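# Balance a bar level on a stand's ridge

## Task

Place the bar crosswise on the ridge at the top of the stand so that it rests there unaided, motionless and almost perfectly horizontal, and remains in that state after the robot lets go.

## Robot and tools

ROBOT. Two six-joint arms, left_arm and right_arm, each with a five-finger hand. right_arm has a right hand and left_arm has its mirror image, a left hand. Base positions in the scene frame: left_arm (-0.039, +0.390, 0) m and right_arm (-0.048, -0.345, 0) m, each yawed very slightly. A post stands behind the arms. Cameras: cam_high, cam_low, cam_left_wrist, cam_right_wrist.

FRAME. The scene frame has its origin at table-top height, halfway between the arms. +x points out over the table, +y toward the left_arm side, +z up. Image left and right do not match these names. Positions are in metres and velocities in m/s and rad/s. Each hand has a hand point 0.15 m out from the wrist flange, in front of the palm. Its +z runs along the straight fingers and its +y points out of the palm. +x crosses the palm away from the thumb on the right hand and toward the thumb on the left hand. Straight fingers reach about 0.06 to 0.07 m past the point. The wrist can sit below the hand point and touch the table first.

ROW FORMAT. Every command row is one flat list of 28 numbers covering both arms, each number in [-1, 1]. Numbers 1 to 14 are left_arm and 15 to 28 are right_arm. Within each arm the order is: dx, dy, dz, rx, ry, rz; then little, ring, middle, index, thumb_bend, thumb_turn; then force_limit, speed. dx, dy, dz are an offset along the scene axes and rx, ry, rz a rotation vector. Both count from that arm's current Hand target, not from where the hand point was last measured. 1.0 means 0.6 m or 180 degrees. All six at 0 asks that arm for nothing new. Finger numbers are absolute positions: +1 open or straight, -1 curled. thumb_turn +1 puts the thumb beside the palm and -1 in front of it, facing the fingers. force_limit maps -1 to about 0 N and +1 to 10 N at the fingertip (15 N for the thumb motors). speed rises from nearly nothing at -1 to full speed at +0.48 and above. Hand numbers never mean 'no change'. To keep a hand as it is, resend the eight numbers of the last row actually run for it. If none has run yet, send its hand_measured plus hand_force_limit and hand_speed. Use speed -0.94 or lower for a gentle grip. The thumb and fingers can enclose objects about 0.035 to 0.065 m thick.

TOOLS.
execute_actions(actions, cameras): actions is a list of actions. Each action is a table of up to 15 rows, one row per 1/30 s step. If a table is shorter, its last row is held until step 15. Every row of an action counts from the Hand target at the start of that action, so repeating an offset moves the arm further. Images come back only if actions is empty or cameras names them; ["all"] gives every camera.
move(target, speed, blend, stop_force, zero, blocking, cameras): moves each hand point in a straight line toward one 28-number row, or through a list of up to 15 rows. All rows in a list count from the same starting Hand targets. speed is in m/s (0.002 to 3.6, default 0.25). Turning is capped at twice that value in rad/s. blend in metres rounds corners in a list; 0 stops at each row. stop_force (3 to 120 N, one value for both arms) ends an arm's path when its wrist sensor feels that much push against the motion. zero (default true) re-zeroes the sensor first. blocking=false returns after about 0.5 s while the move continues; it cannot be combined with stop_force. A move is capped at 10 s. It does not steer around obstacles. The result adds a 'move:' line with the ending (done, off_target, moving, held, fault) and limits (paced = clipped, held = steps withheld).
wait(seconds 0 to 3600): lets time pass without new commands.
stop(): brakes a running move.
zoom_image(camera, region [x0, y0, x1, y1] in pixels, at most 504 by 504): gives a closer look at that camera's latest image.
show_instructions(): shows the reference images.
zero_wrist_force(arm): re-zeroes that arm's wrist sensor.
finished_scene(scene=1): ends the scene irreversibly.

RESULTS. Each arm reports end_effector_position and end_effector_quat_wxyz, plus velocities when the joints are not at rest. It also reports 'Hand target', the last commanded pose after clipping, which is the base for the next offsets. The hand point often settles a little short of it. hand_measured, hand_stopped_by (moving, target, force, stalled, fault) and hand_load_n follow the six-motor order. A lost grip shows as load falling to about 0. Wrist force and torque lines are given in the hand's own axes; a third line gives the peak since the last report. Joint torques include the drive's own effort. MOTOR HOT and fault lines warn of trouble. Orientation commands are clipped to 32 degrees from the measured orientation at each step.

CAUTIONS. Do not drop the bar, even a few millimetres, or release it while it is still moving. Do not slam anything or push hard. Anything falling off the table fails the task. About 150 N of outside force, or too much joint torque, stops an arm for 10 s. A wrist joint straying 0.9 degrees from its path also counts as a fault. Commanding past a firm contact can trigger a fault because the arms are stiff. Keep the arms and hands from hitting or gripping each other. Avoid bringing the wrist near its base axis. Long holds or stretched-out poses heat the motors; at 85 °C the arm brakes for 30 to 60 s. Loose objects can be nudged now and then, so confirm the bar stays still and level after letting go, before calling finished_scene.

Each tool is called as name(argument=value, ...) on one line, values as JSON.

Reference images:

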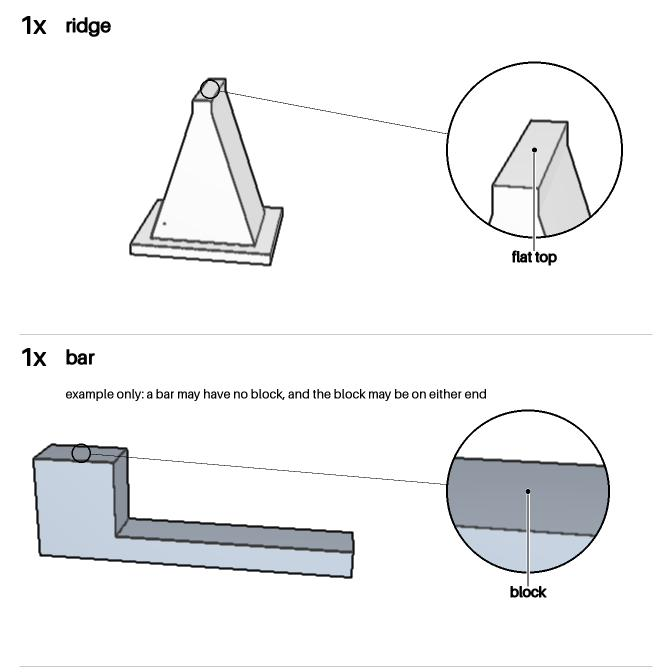

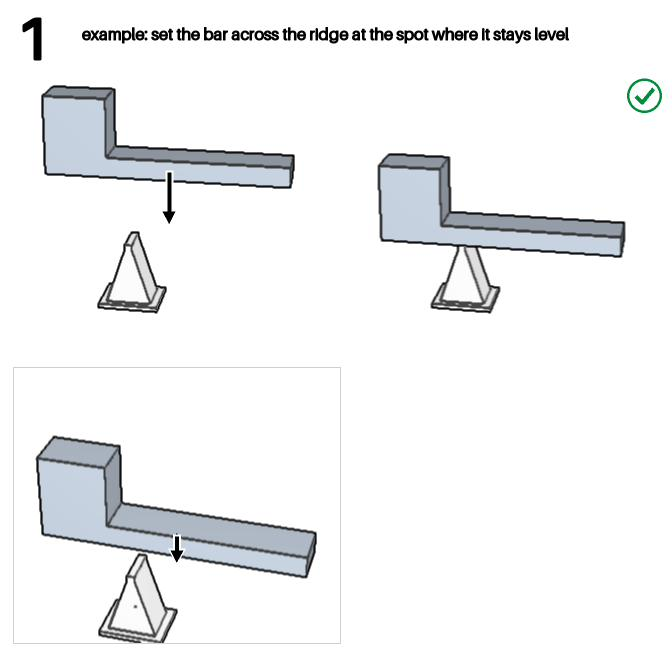

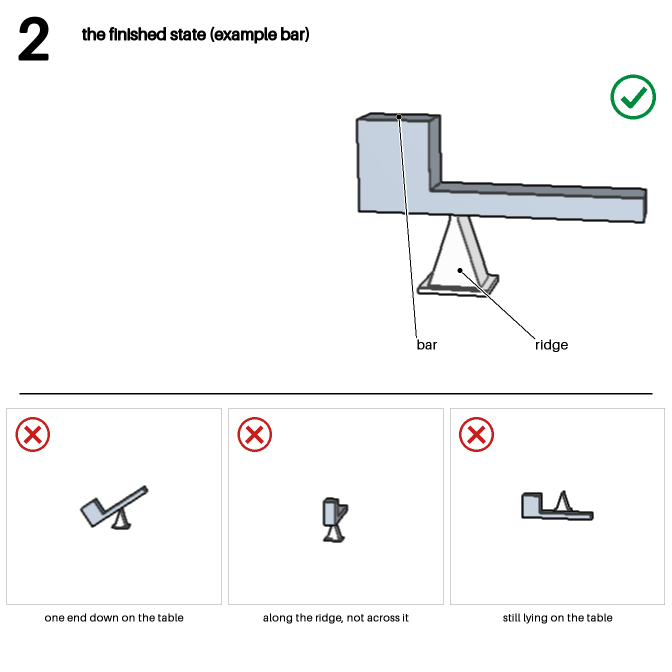

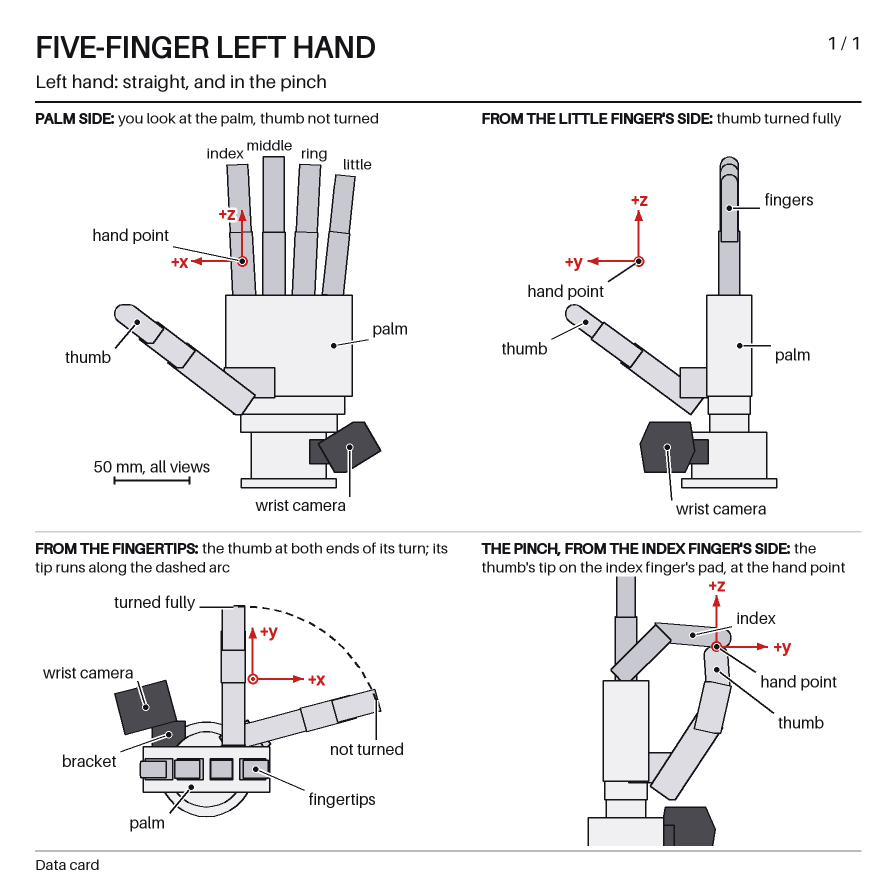

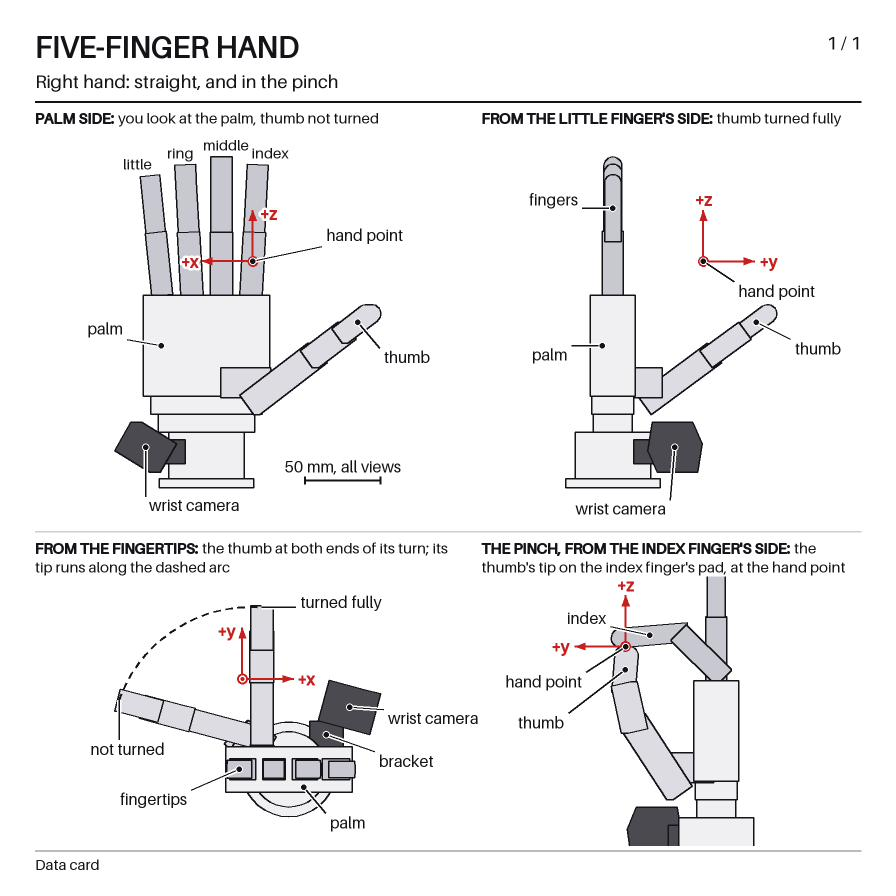

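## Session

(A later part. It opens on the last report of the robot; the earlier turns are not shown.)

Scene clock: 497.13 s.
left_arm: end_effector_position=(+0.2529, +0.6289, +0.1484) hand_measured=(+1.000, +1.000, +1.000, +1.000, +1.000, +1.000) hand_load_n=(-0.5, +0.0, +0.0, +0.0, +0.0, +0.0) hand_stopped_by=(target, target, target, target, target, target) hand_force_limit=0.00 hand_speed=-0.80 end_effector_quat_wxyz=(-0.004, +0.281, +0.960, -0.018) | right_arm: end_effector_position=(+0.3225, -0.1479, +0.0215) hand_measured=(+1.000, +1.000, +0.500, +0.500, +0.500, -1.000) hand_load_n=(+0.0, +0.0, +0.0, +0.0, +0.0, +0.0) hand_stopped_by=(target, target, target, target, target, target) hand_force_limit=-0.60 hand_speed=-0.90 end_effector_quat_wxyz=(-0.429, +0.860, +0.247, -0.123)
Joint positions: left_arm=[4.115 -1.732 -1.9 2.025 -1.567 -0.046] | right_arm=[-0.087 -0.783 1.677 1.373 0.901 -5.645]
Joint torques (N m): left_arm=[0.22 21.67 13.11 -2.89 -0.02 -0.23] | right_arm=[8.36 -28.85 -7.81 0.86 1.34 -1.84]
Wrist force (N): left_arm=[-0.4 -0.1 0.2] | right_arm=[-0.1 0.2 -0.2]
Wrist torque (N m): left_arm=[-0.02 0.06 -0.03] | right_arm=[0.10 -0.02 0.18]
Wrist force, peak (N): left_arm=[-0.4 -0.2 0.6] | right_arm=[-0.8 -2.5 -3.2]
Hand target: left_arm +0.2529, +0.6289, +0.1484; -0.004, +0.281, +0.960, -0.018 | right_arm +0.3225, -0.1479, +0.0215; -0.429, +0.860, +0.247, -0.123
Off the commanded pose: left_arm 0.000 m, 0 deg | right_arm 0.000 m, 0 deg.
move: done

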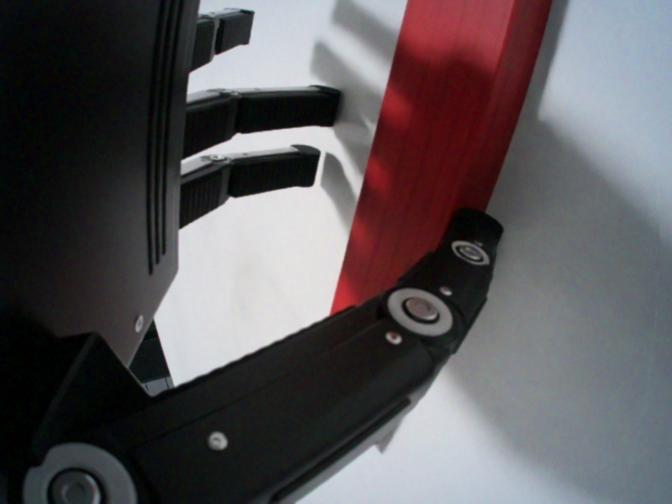

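move(target=[0,0,0,0,0,0,1,1,1,1,1,1,0,-0.8,0,0,0,0,0,0,1,1,-0.2,-0.2,0.5,-1,-0.7,-0.92], speed=0.02, cameras=["all"])

zoom_image(camera="cam_low", region=[470, 130, 690, 280])

zoom_image(camera="cam_high", region=[340, 130, 520, 260])

Scene clock: 509.77 s.
left_arm: end_effector_position=(+0.2529, +0.6289, +0.1484) hand_measured=(+1.000, +1.000, +1.000, +1.000, +1.000, +1.000) hand_load_n=(+0.0, +0.0, +0.0, +0.0, +0.0, +0.0) hand_stopped_by=(target, target, target, target, target, target) hand_force_limit=0.00 hand_speed=-0.80 end_effector_quat_wxyz=(-0.004, +0.281, +0.960, -0.018) | right_arm: end_effector_position=(+0.3225, -0.1479, +0.0215) hand_measured=(+1.000, +1.000, +0.426, +0.008, +0.500, -1.000) hand_load_n=(+0.0, +0.0, +2.5, +2.0, +1.5, +0.0) hand_stopped_by=(target, target, force, force, target, target) hand_force_limit=-0.70 hand_speed=-0.92 end_effector_quat_wxyz=(-0.429, +0.860, +0.247, -0.123)
Joint positions: left_arm=[4.115 -1.732 -1.9 2.025 -1.567 -0.046] | right_arm=[-0.087 -0.783 1.677 1.373 0.901 -5.645]
Joint torques (N m): left_arm=[-0.19 20.47 12.43 -3.11 0.14 -0.32] | right_arm=[7.31 -30.16 -17.4 1.37 0.03 -1.72]
Wrist force (N): left_arm=[-0.2 0.0 0.2] | right_arm=[-0.3 -3.5 -0.8]
Wrist torque (N m): left_arm=[-0.01 0.03 -0.02] | right_arm=[0.01 0.03 0.09]
Wrist force, peak (N): left_arm=[-0.4 -0.3 0.7] | right_arm=[-0.1 -3.7 -0.9]
Hand target: left_arm +0.2529, +0.6289, +0.1484; -0.004, +0.281, +0.960, -0.018 | right_arm +0.3225, -0.1479, +0.0215; -0.429, +0.860, +0.247, -0.123
Off the commanded pose: left_arm 0.000 m, 0 deg | right_arm 0.000 m, 0 deg.
move: done

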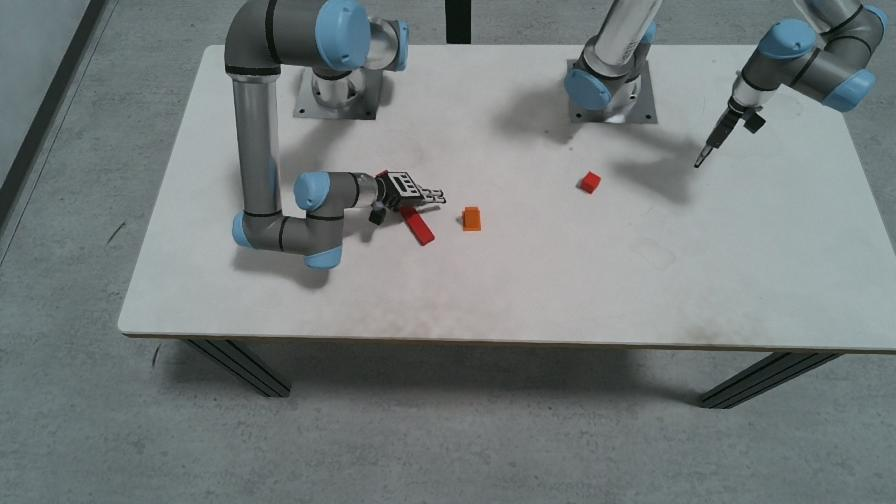

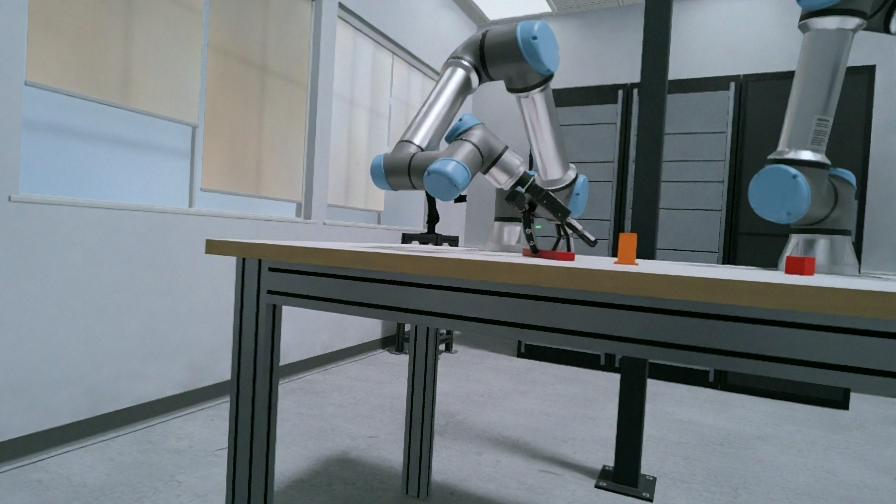

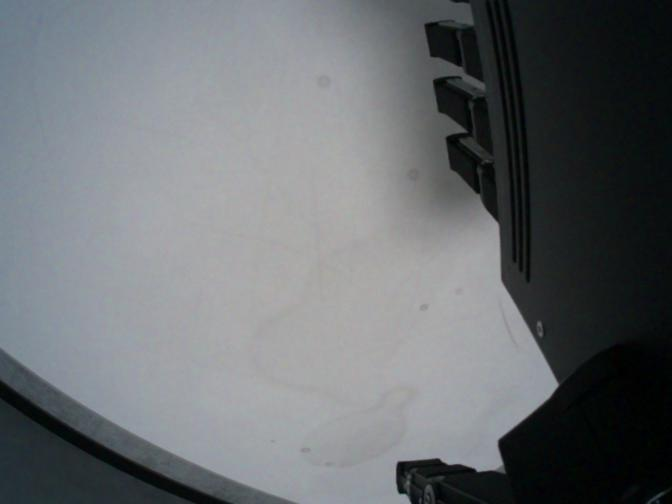

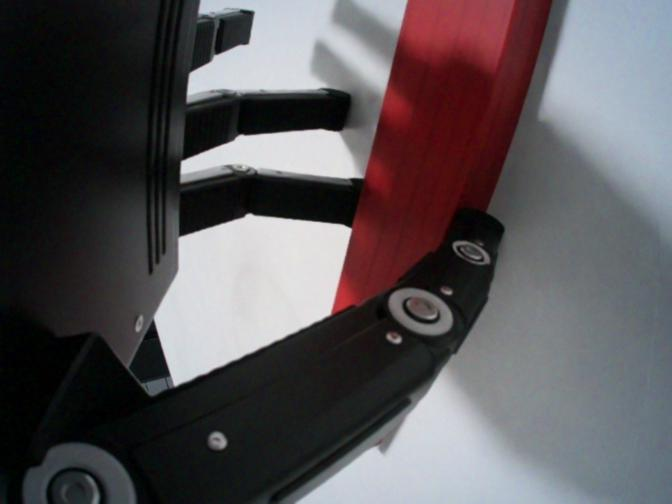

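Scaled by 2.291 from the camera's image (finer frame: 1280x720).

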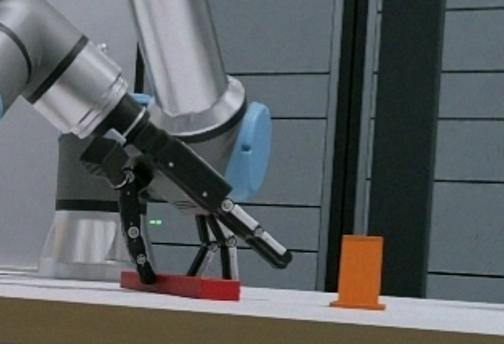

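Scaled by 2.800 from the camera's image (finer frame: 1280x720).

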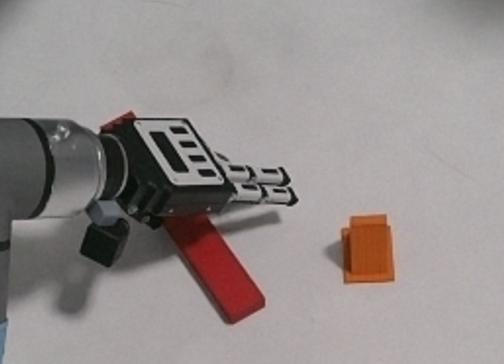

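move(target=[[0,0,0,0,0,0,1,1,1,1,1,1,0,-0.8,0,0,0,0,0,0,1,1,0.55,0.2,0.5,-1,-0.7,-0.8],[0,0,0,0,0,0,1,1,1,1,1,1,0,-0.8,0,0,0.005,0,0,0,1,1,0.55,0.2,0.5,-1,-0.7,-0.8]], speed=0.02, cameras=[])

move(target=[0,0,0,0,0,0,1,1,1,1,1,1,0,-0.8,0,0,0,0,0,0,1,1,-0.2,-0.2,0.5,-1,-0.7,-0.92], speed=0.02, cameras=["cam_right_wrist"])

Scene clock: 523.33 s.
left_arm: end_effector_position=(+0.2529, +0.6289, +0.1484) hand_measured=(+1.000, +1.000, +1.000, +1.000, +1.000, +1.000) hand_load_n=(+0.0, +0.0, +0.0, +0.0, +0.0, +0.0) hand_stopped_by=(target, target, target, target, target, target) hand_force_limit=0.00 hand_speed=-0.80 end_effector_quat_wxyz=(-0.004, +0.281, +0.960, -0.018) | right_arm: end_effector_position=(+0.3225, -0.1479, +0.0247) hand_measured=(+1.000, +1.000, +0.550, +0.200, +0.500, -1.000) hand_load_n=(+0.0, +0.0, +0.0, +0.0, +0.5, +0.0) hand_stopped_by=(target, target, target, target, target, target) hand_force_limit=-0.70 hand_speed=-0.80 end_effector_quat_wxyz=(-0.429, +0.860, +0.247, -0.123)
Joint positions: left_arm=[4.115 -1.732 -1.9 2.025 -1.567 -0.046] | right_arm=[-0.087 -0.789 1.677 1.379 0.901 -5.645]
Joint torques (N m): left_arm=[-0.21 22.03 12.6 -2.93 -0.25 -0.23] | right_arm=[5.91 -27.77 -8.12 1.06 -0.99 -1.63]
Wrist force (N): left_arm=[-0.3 -0.1 0.5] | right_arm=[-0.1 0.2 -0.3]
Wrist torque (N m): left_arm=[-0.05 0.07 -0.02] | right_arm=[0.11 -0.03 0.18]
Wrist force, peak (N): left_arm=[-0.6 -0.3 0.5] | right_arm=[-0.2 -3.7 -1.0]
Hand target: left_arm +0.2529, +0.6289, +0.1484; -0.004, +0.281, +0.960, -0.018 | right_arm +0.3225, -0.1479, +0.0245; -0.429, +0.860, +0.247, -0.123
Off the commanded pose: left_arm 0.000 m, 0 deg | right_arm 0.000 m, 0 deg.
move: done

Scene clock: 525.87 s.
left_arm: end_effector_position=(+0.2529, +0.6289, +0.1484) hand_measured=(+1.000, +1.000, +1.000, +1.000, +1.000, +1.000) hand_load_n=(+0.0, +0.0, +0.0, +0.0, +0.0, +0.0) hand_stopped_by=(target, target, target, target, target, target) hand_force_limit=0.00 hand_speed=-0.80 end_effector_quat_wxyz=(-0.004, +0.281, +0.960, -0.018) | right_arm: end_effector_position=(+0.3225, -0.1479, +0.0245) hand_measured=(+1.000, +1.000, +0.042, +0.006, +0.500, -1.000) hand_load_n=(+0.0, +0.0, +2.5, +1.5, +2.0, +0.0) hand_stopped_by=(target, target, force, force, target, target) hand_force_limit=-0.70 hand_speed=-0.92 end_effector_quat_wxyz=(-0.429, +0.860, +0.247, -0.123)
Joint positions: left_arm=[4.115 -1.732 -1.9 2.025 -1.567 -0.046] | right_arm=[-0.087 -0.789 1.677 1.378 0.901 -5.645]
Joint torques (N m): left_arm=[0.87 23.24 13.4 -3 0.04 -0.42] | right_arm=[6.1 -29.71 -2.19 1 -1.6 -1.55]
Wrist force (N): left_arm=[-0.4 -0.1 0.4] | right_arm=[-0.1 -1.0 -0.9]
Wrist torque (N m): left_arm=[-0.03 0.07 -0.03] | right_arm=[0.05 -0.01 0.14]
Wrist force, peak (N): left_arm=[-0.6 -0.3 0.3] | right_arm=[-0.3 -1.8 -0.3]
Hand target: left_arm +0.2529, +0.6289, +0.1484; -0.004, +0.281, +0.960, -0.018 | right_arm +0.3225, -0.1479, +0.0245; -0.429, +0.860, +0.247, -0.123
Off the commanded pose: left_arm 0.000 m, 0 deg | right_arm 0.000 m, 0 deg.
move: done

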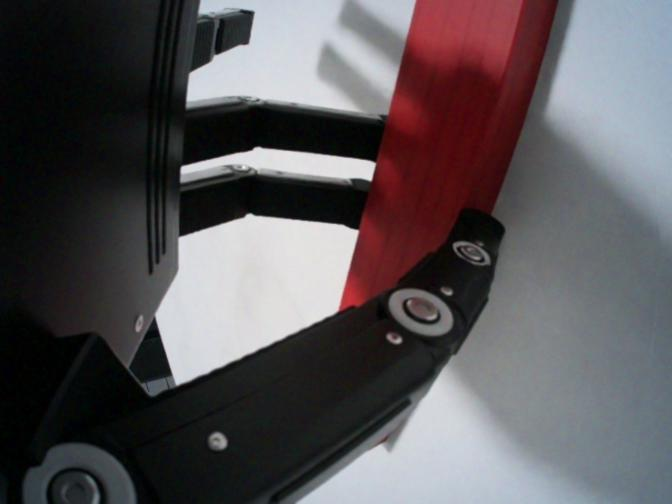

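move(target=[0,0,0,0,0,0,1,1,1,1,1,1,0,-0.8,0,0,0,0,0,0,1,1,-0.25,-0.25,0.5,-1,-0.35,-0.92], speed=0.02, cameras=[])

zero_wrist_force(arm="right_arm")

move(target=[0,0,0,0,0,0,1,1,1,1,1,1,0,-0.8,0,0,0.035,0,0,0,1,1,-0.25,-0.25,0.5,-1,-0.35,-0.92], speed=0.02, cameras=["all"])

zoom_image(camera="cam_low", region=[470, 130, 690, 280])

zoom_image(camera="cam_high", region=[340, 130, 520, 260])

Scene clock: 538.70 s.
left_arm: end_effector_position=(+0.2529, +0.6289, +0.1484) hand_measured=(+1.000, +1.000, +1.000, +1.000, +1.000, +1.000) hand_load_n=(+0.0, +0.0, +0.0, +0.0, +0.0, +0.0) hand_stopped_by=(target, target, target, target, target, target) hand_force_limit=0.00 hand_speed=-0.80 end_effector_quat_wxyz=(-0.004, +0.281, +0.960, -0.018) | right_arm: end_effector_position=(+0.3225, -0.1479, +0.0245) hand_measured=(+1.000, +1.000, +0.036, -0.006, +0.502, -1.000) hand_load_n=(+0.0, +0.0, +3.0, +4.5, +3.0, +0.0) hand_stopped_by=(target, target, force, force, target, target) hand_force_limit=-0.35 hand_speed=-0.92 end_effector_quat_wxyz=(-0.429, +0.860, +0.247, -0.123)
Joint positions: left_arm=[4.115 -1.732 -1.9 2.025 -1.567 -0.046] | right_arm=[-0.087 -0.789 1.677 1.378 0.901 -5.645]
Joint torques (N m): left_arm=[-0.55 22.05 11.27 -2.65 -0.09 -0.35] | right_arm=[5.3 -31.91 -6.79 1.4 -2.2 -1.62]
Wrist force (N): left_arm=[-0.3 0.1 0.4] | right_arm=[-0.3 -3.1 -1.0]
Wrist torque (N m): left_arm=[-0.01 0.06 -0.03] | right_arm=[-0.09 0.01 0.12]
Wrist force, peak (N): left_arm=[-0.4 -0.3 0.5] | right_arm=[-0.2 -3.3 -0.8]
Hand target: left_arm +0.2529, +0.6289, +0.1484; -0.004, +0.281, +0.960, -0.018 | right_arm +0.3225, -0.1479, +0.0245; -0.429, +0.860, +0.247, -0.123
Off the commanded pose: left_arm 0.000 m, 0 deg | right_arm 0.000 m, 0 deg.
move: done

Wrist force sensor zeroed.

Scene clock: 540.00 s.
left_arm: end_effector_position=(+0.2529, +0.6289, +0.1484) hand_measured=(+1.000, +1.000, +1.000, +1.000, +1.000, +1.000) hand_load_n=(+0.0, +0.0, +0.0, +0.0, +0.0, +0.0) hand_stopped_by=(target, target, target, target, target, target) hand_force_limit=0.00 hand_speed=-0.80 end_effector_quat_wxyz=(-0.004, +0.281, +0.960, -0.018) | right_arm: end_effector_position=(+0.3225, -0.1479, +0.0457) hand_measured=(+1.000, +1.000, +0.036, -0.006, +0.502, -1.000) hand_load_n=(+0.0, +0.0, +2.0, +3.0, +4.0, +0.0) hand_stopped_by=(target, target, force, force, target, target) hand_force_limit=-0.35 hand_speed=-0.92 end_effector_quat_wxyz=(-0.429, +0.860, +0.247, -0.123)
Joint positions: left_arm=[4.115 -1.732 -1.9 2.025 -1.567 -0.046] | right_arm=[-0.087 -0.827 1.676 1.418 0.901 -5.645]
Joint torques (N m): left_arm=[1.09 21.13 12.64 -3.11 -0.03 -0.44] | right_arm=[5.6 -26.65 -19.01 0.76 -2.26 -0.92]
Wrist force (N, zeroed by zero_wrist_force on right_arm): left_arm=[-0.4 0.0 0.4] | right_arm=[0.3 4.1 1.3]
Wrist torque (N m, zeroed by zero_wrist_force on right_arm): left_arm=[-0.03 0.07 -0.03] | right_arm=[0.23 -0.07 0.08]
Wrist force, peak (N, zeroed by zero_wrist_force on right_arm): left_arm=[-0.5 -0.3 0.6] | right_arm=[0.2 4.5 1.5]
Hand target: left_arm +0.2529, +0.6289, +0.1484; -0.004, +0.281, +0.960, -0.018 | right_arm +0.3225, -0.1479, +0.0455; -0.429, +0.860, +0.247, -0.123
Off the commanded pose: left_arm 0.000 m, 0 deg | right_arm 0.000 m, 0 deg.
move: done

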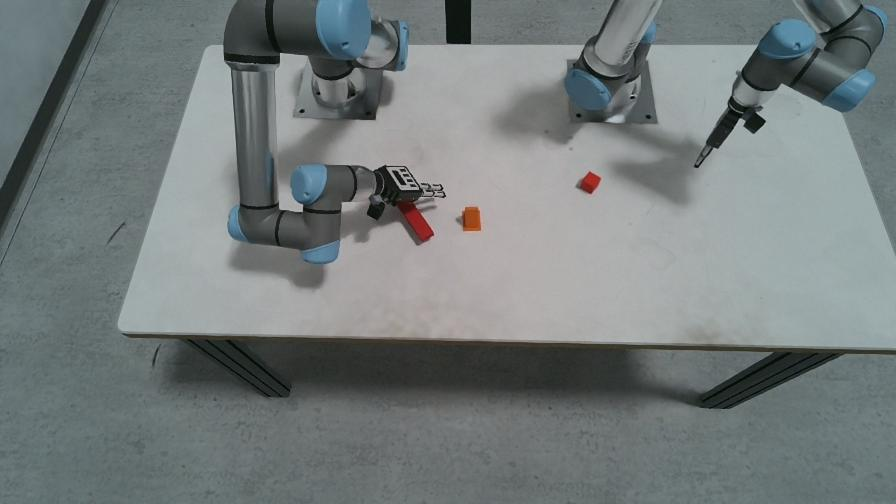

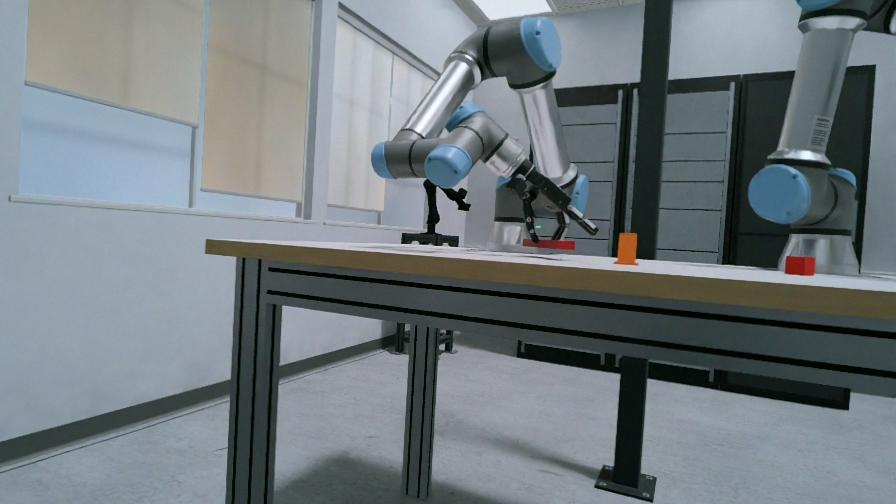

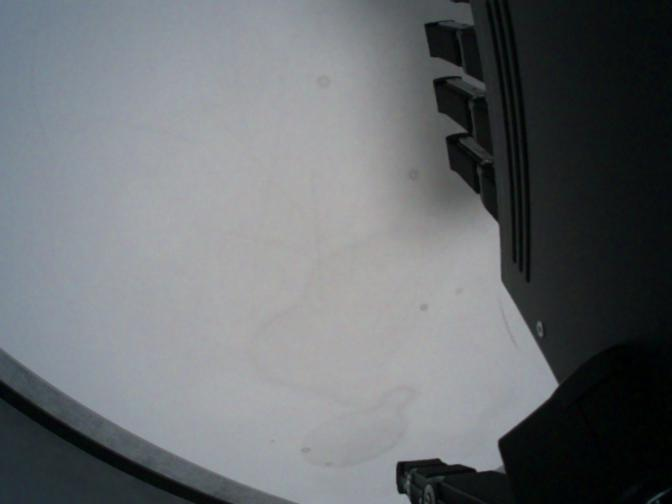

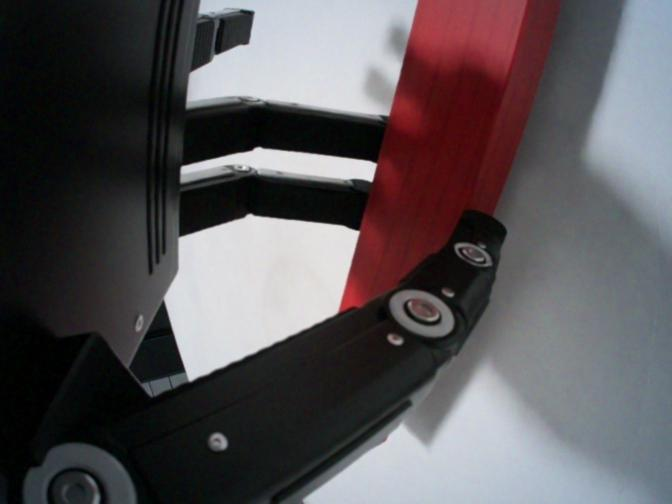

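Scaled by 2.291 from the camera's image (finer frame: 1280x720).

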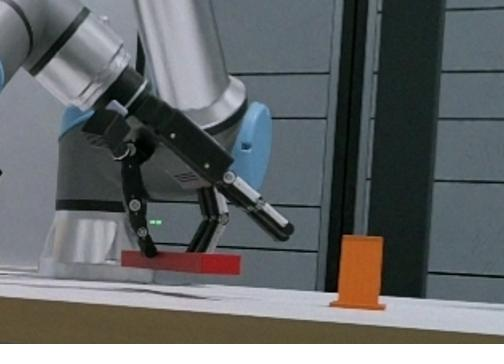

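Scaled by 2.800 from the camera's image (finer frame: 1280x720).

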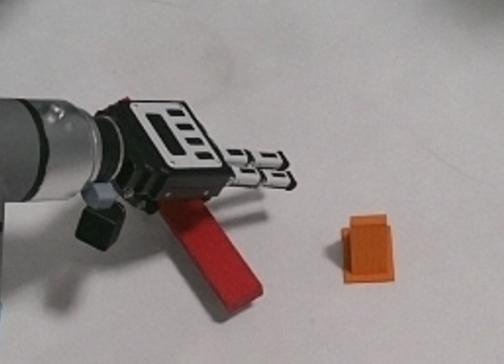

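zoom_image(camera="cam_low", region=[510, 220, 600, 270])

wait(seconds=1, cameras=[])

wait(seconds=1, cameras=[])

Scaled by 5.600 from the camera's image (finer frame: 1280x720).

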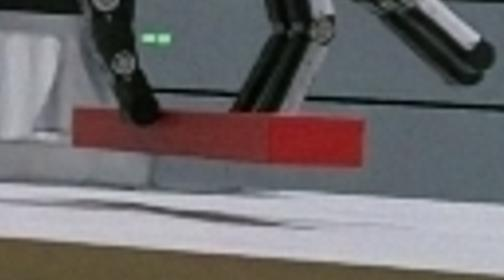

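Scene clock: 557.60 s.
left_arm: end_effector_position=(+0.2529, +0.6289, +0.1484) hand_measured=(+1.000, +1.000, +1.000, +1.000, +1.000, +1.000) hand_load_n=(+0.0, +0.0, +0.0, +0.0, +0.0, +0.0) hand_stopped_by=(target, target, target, target, target, target) hand_force_limit=0.00 hand_speed=-0.80 end_effector_quat_wxyz=(-0.004, +0.281, +0.960, -0.018) | right_arm: end_effector_position=(+0.3225, -0.1479, +0.0455) hand_measured=(+1.000, +1.000, +0.036, -0.006, +0.502, -1.000) hand_load_n=(+0.0, +0.0, +2.0, +3.0, +4.0, +0.0) hand_stopped_by=(target, target, force, force, target, target) hand_force_limit=-0.35 hand_speed=-0.92 end_effector_quat_wxyz=(-0.429, +0.860, +0.247, -0.123)
Joint positions: left_arm=[4.115 -1.732 -1.9 2.025 -1.567 -0.046] | right_arm=[-0.087 -0.826 1.676 1.417 0.901 -5.645]
Joint torques (N m): left_arm=[-0.43 20.84 13.28 -3.05 0.08 -0.44] | right_arm=[5.19 -28.09 -2.23 1.03 -1.05 -1.08]
Wrist force (N, zeroed by zero_wrist_force on right_arm): left_arm=[-0.4 0.1 0.4] | right_arm=[0.0 4.1 1.4]
Wrist torque (N m, zeroed by zero_wrist_force on right_arm): left_arm=[-0.01 0.07 -0.04] | right_arm=[0.22 -0.03 0.06]
Wrist force, peak (N, zeroed by zero_wrist_force on right_arm): left_arm=[-0.4 0.1 0.7] | right_arm=[0.2 4.3 1.6]
Hand target: left_arm +0.2529, +0.6289, +0.1484; -0.004, +0.281, +0.960, -0.018 | right_arm +0.3225, -0.1479, +0.0455; -0.429, +0.860, +0.247, -0.123
Off the commanded pose: left_arm 0.000 m, 0 deg | right_arm 0.000 m, 0 deg.
wait: 1.00 s; at rest from the start

Scene clock: 558.60 s.
left_arm: end_effector_position=(+0.2529, +0.6289, +0.1484) hand_measured=(+1.000, +1.000, +1.000, +1.000, +1.000, +1.000) hand_load_n=(+0.0, +0.0, +0.0, +0.0, +0.0, +0.0) hand_stopped_by=(target, target, target, target, target, target) hand_force_limit=0.00 hand_speed=-0.80 end_effector_quat_wxyz=(-0.004, +0.281, +0.960, -0.018) | right_arm: end_effector_position=(+0.3225, -0.1479, +0.0455) hand_measured=(+1.000, +1.000, +0.036, -0.006, +0.502, -1.000) hand_load_n=(+0.0, +0.0, +2.0, +3.0, +4.0, +0.0) hand_stopped_by=(target, target, force, force, target, target) hand_force_limit=-0.35 hand_speed=-0.92 end_effector_quat_wxyz=(-0.429, +0.860, +0.247, -0.123)
Joint positions: left_arm=[4.115 -1.732 -1.9 2.025 -1.567 -0.046] | right_arm=[-0.087 -0.826 1.676 1.417 0.901 -5.645]
Joint torques (N m): left_arm=[1.37 20.57 12.89 -3.18 -0.29 -0.37] | right_arm=[4.81 -28.63 -2.37 1.19 -0.82 -1.01]
Wrist force (N, zeroed by zero_wrist_force on right_arm): left_arm=[-0.5 -0.1 0.3] | right_arm=[0.1 4.1 1.5]
Wrist torque (N m, zeroed by zero_wrist_force on right_arm): left_arm=[-0.04 0.08 -0.03] | right_arm=[0.22 -0.05 0.07]
Wrist force, peak (N, zeroed by zero_wrist_force on right_arm): left_arm=[-0.6 -0.2 0.4] | right_arm=[0.2 4.3 1.4]
Hand target: left_arm +0.2529, +0.6289, +0.1484; -0.004, +0.281, +0.960, -0.018 | right_arm +0.3225, -0.1479, +0.0455; -0.429, +0.860, +0.247, -0.123
Off the commanded pose: left_arm 0.000 m, 0 deg | right_arm 0.000 m, 0 deg.
wait: 1.00 s; at rest by 0.17 s

zoom_image(camera="cam_high", region=[450, 200, 500, 240])

zoom_image(camera="cam_low", region=[600, 225, 655, 270])

Scaled by 10.080 from the camera's image (finer frame: 1280x720).
This view is cut from an older image: the scene may have changed since it was taken.

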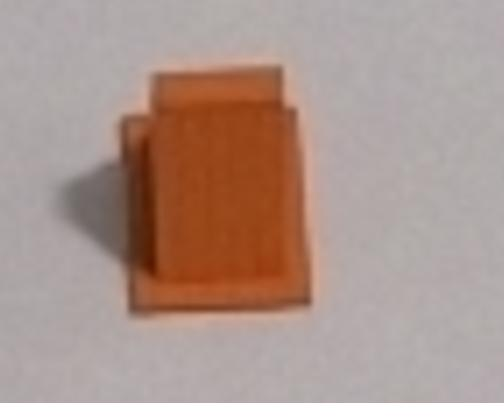

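Scaled by 9.164 from the camera's image (finer frame: 1280x720).
This view is cut from an older image: the scene may have changed since it was taken.

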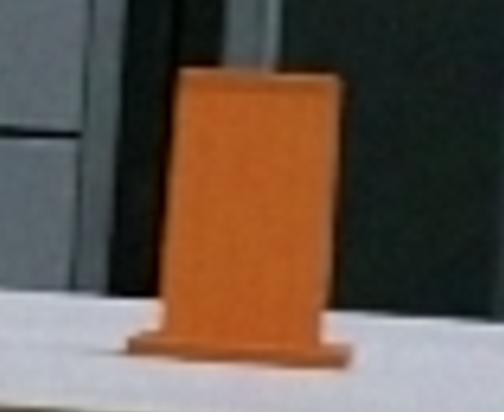

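move(target=[[0,0,0,0,0,0,1,1,1,1,1,1,0,-0.8,0,0,0.17,0,0,0,1,1,-0.25,-0.25,0.5,-1,-0.35,-0.92],[0,0,0,0,0,0,1,1,1,1,1,1,0,-0.8,0.046,0.08,0.174,0,0,-0.1556,1,1,-0.25,-0.25,0.5,-1,-0.35,-0.92]], speed=0.08, blend=0.02, cameras=["all"])

zoom_image(camera="cam_high", region=[340, 130, 520, 260])

zoom_image(camera="cam_low", region=[470, 130, 690, 280])

Scene clock: 701.93 s.
left_arm: end_effector_position=(+0.2529, +0.6289, +0.1484) hand_measured=(+1.000, +1.000, +1.000, +1.000, +1.000, +1.000) hand_load_n=(+0.0, +0.0, +0.0, +0.0, +0.0, +0.0) hand_stopped_by=(target, target, target, target, target, target) hand_force_limit=0.00 hand_speed=-0.80 end_effector_quat_wxyz=(-0.004, +0.281, +0.960, -0.018) | right_arm: end_effector_position=(+0.3500, -0.0998, +0.1500) hand_measured=(+1.000, +1.000, +0.036, -0.006, +0.502, -1.000) hand_load_n=(+0.0, +0.0, +2.0, +3.5, +4.0, +0.0) hand_stopped_by=(target, target, force, force, target, target) hand_force_limit=-0.35 hand_speed=-0.92 end_effector_quat_wxyz=(-0.446, +0.894, +0.031, -0.015)
Joint positions: left_arm=[4.115 -1.732 -1.9 2.025 -1.567 -0.046] | right_arm=[-0.077 -1.092 1.669 1.23 0.667 -5.011]
Joint torques (N m): left_arm=[0.74 20.98 11.75 -3.37 -0.31 -0.47] | right_arm=[-5.16 -22.86 -15.27 2.71 0.85 1.06]
Wrist force (N, zeroed by zero_wrist_force on right_arm): left_arm=[-0.6 0.0 0.5] | right_arm=[0.3 4.1 1.3]
Wrist torque (N m, zeroed by zero_wrist_force on right_arm): left_arm=[-0.03 0.11 -0.05] | right_arm=[0.22 -0.08 0.08]
Wrist force, peak (N, zeroed by zero_wrist_force on right_arm): left_arm=[-0.7 0.1 0.5] | right_arm=[0.4 4.9 1.8]
Hand target: left_arm +0.2529, +0.6289, +0.1484; -0.004, +0.281, +0.960, -0.018 | right_arm +0.3501, -0.0999, +0.1499; -0.446, +0.894, +0.031, -0.015
Off the commanded pose: left_arm 0.000 m, 0 deg | right_arm 0.000 m, 0 deg.
move: done

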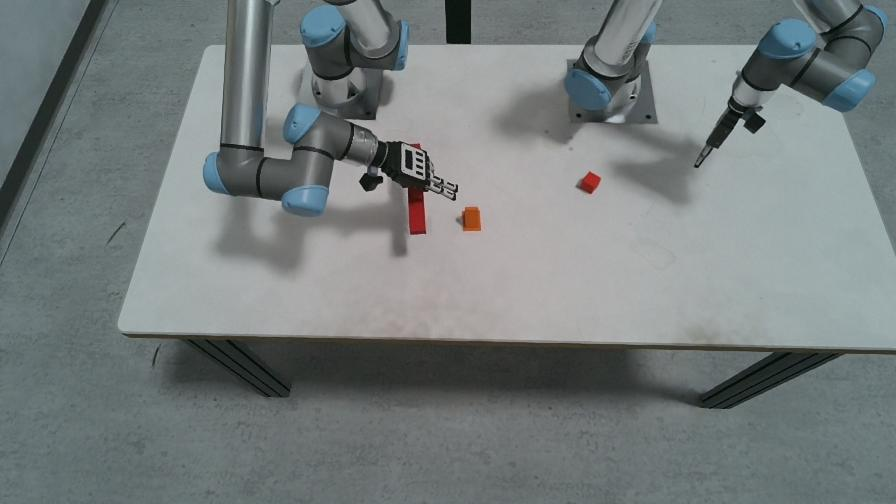

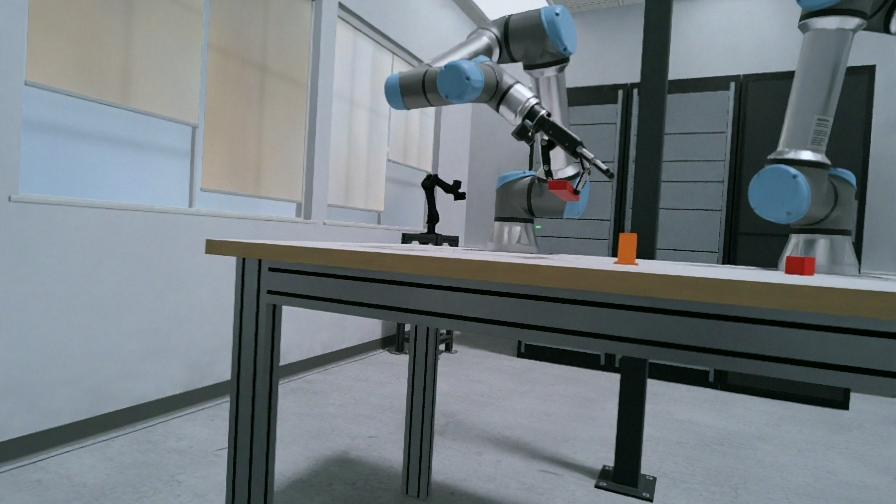

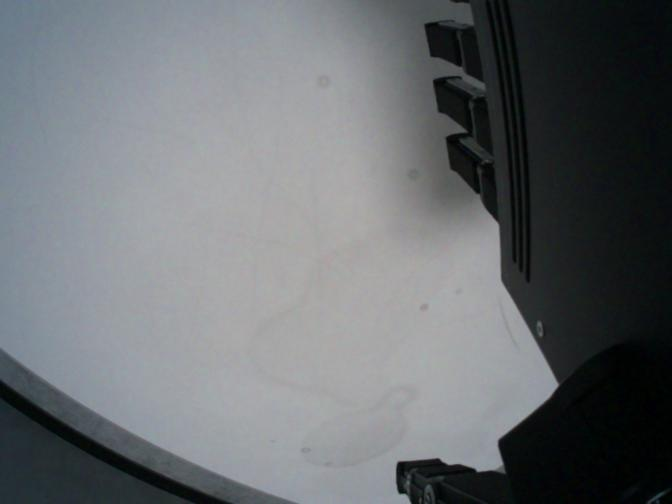

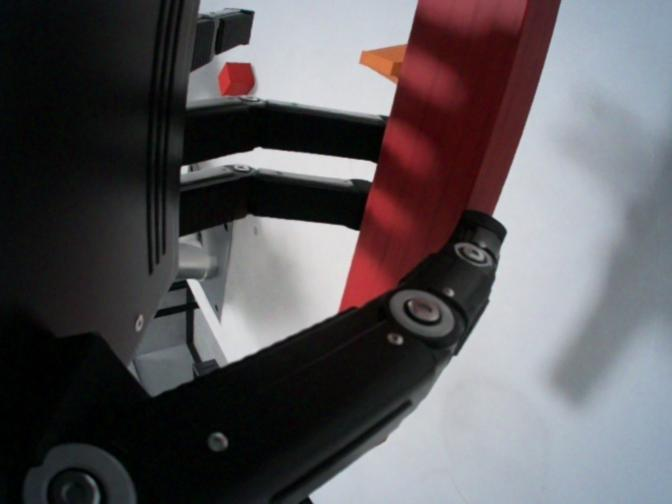

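Scaled by 2.800 from the camera's image (finer frame: 1280x720).

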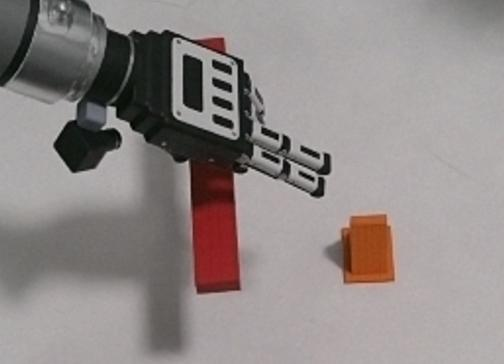

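Scaled by 2.291 from the camera's image (finer frame: 1280x720).

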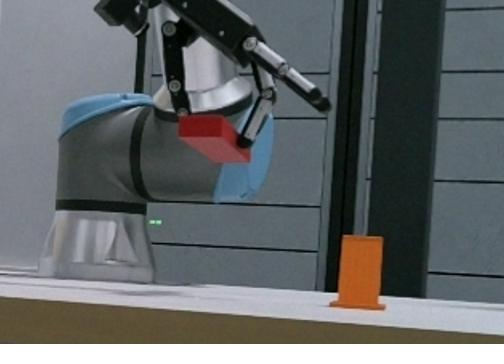

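zoom_image(camera="cam_low", region=[530, 150, 620, 220])

zoom_image(camera="cam_high", region=[380, 140, 470, 250])

Scaled by 5.600 from the camera's image (finer frame: 1280x720).

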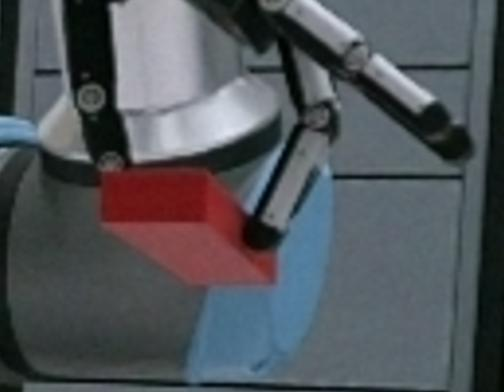

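Scaled by 4.582 from the camera's image (finer frame: 1280x720).

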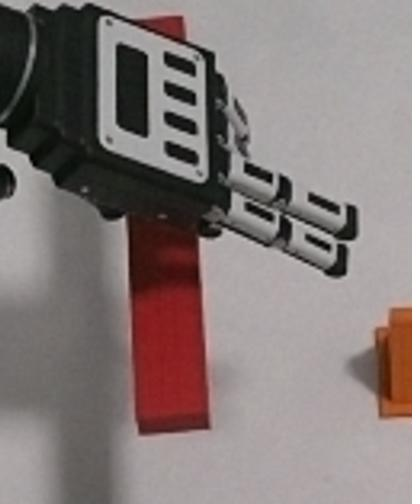

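move(target=[0.145,-0.498,0.119,-0.171,0.3394,0.6092,1,1,1,1,1,1,0,-0.8,0,0,0,0,0,0,1,1,-0.25,-0.25,0.5,-1,-0.35,-0.92], speed=0.25, cameras=["all"])

Scene clock: 786.03 s.
left_arm: end_effector_position=(+0.3399, +0.3301, +0.2198) hand_measured=(+1.000, +1.000, +1.000, +1.000, +1.000, +1.000) hand_load_n=(+0.0, +0.0, -0.5, +0.0, +0.0, +0.0) hand_stopped_by=(target, target, target, target, target, target) hand_force_limit=0.00 hand_speed=-0.80 end_effector_quat_wxyz=(+0.337, +0.622, -0.621, +0.337) | right_arm: end_effector_position=(+0.3501, -0.0999, +0.1499) hand_measured=(+1.000, +1.000, +0.036, -0.006, +0.502, -1.000) hand_load_n=(+0.0, +0.0, +2.5, +3.0, +4.0, +0.0) hand_stopped_by=(target, target, force, force, target, target) hand_force_limit=-0.35 hand_speed=-0.92 end_effector_quat_wxyz=(-0.446, +0.894, +0.031, -0.015)
Joint positions: left_arm=[3.81 -2.138 -1.722 1.54 -0.84 -2.194] | right_arm=[-0.077 -1.091 1.668 1.23 0.667 -5.01]
Joint torques (N m): left_arm=[-6 23.56 16.13 -3.97 2.07 -1.41] | right_arm=[-7.82 -22.86 -24.45 3.99 -0.12 -1.86]
Wrist force (N, zeroed by zero_wrist_force on right_arm): left_arm=[-3.1 -0.4 -0.3] | right_arm=[0.3 4.0 1.4]
Wrist torque (N m, zeroed by zero_wrist_force on right_arm): left_arm=[0.06 0.48 -0.34] | right_arm=[0.21 -0.07 0.03]
Wrist force, peak (N, zeroed by zero_wrist_force on right_arm): left_arm=[-3.3 -0.2 -0.4] | right_arm=[0.2 4.3 1.1]
Hand target: left_arm +0.3399, +0.3301, +0.2198; +0.337, +0.622, -0.621, +0.337 | right_arm +0.3501, -0.0999, +0.1499; -0.446, +0.894, +0.031, -0.015
Off the commanded pose: left_arm 0.000 m, 0 deg | right_arm 0.000 m, 0 deg.
move: done

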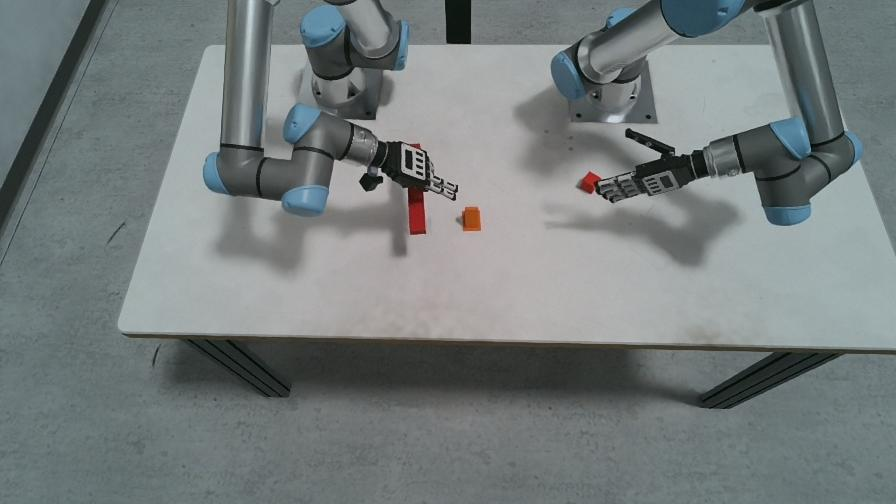

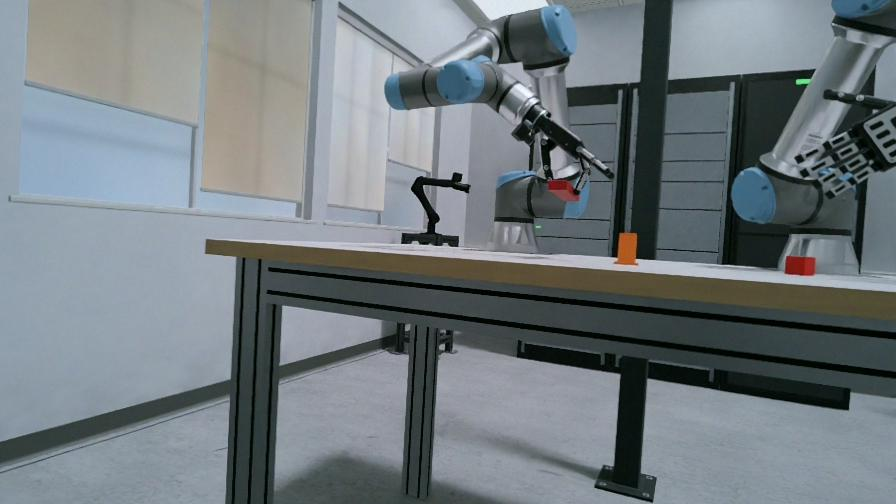

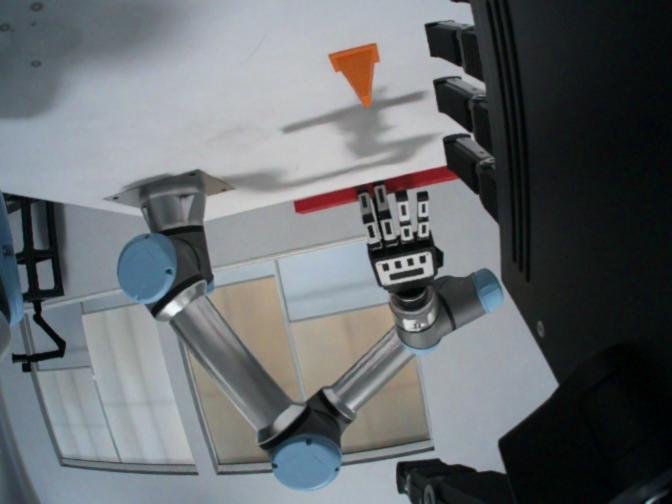

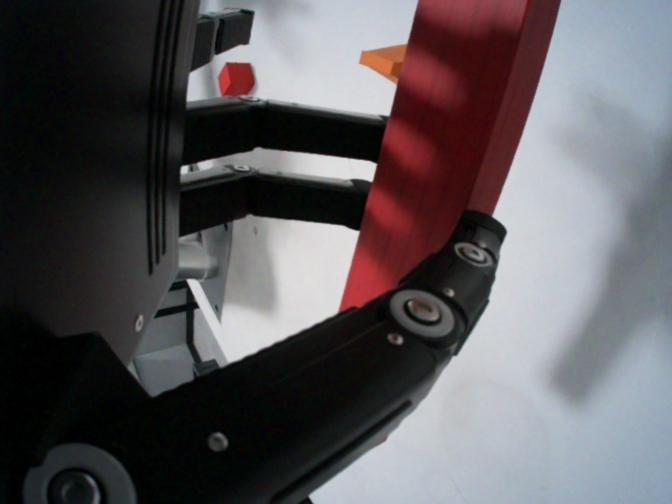

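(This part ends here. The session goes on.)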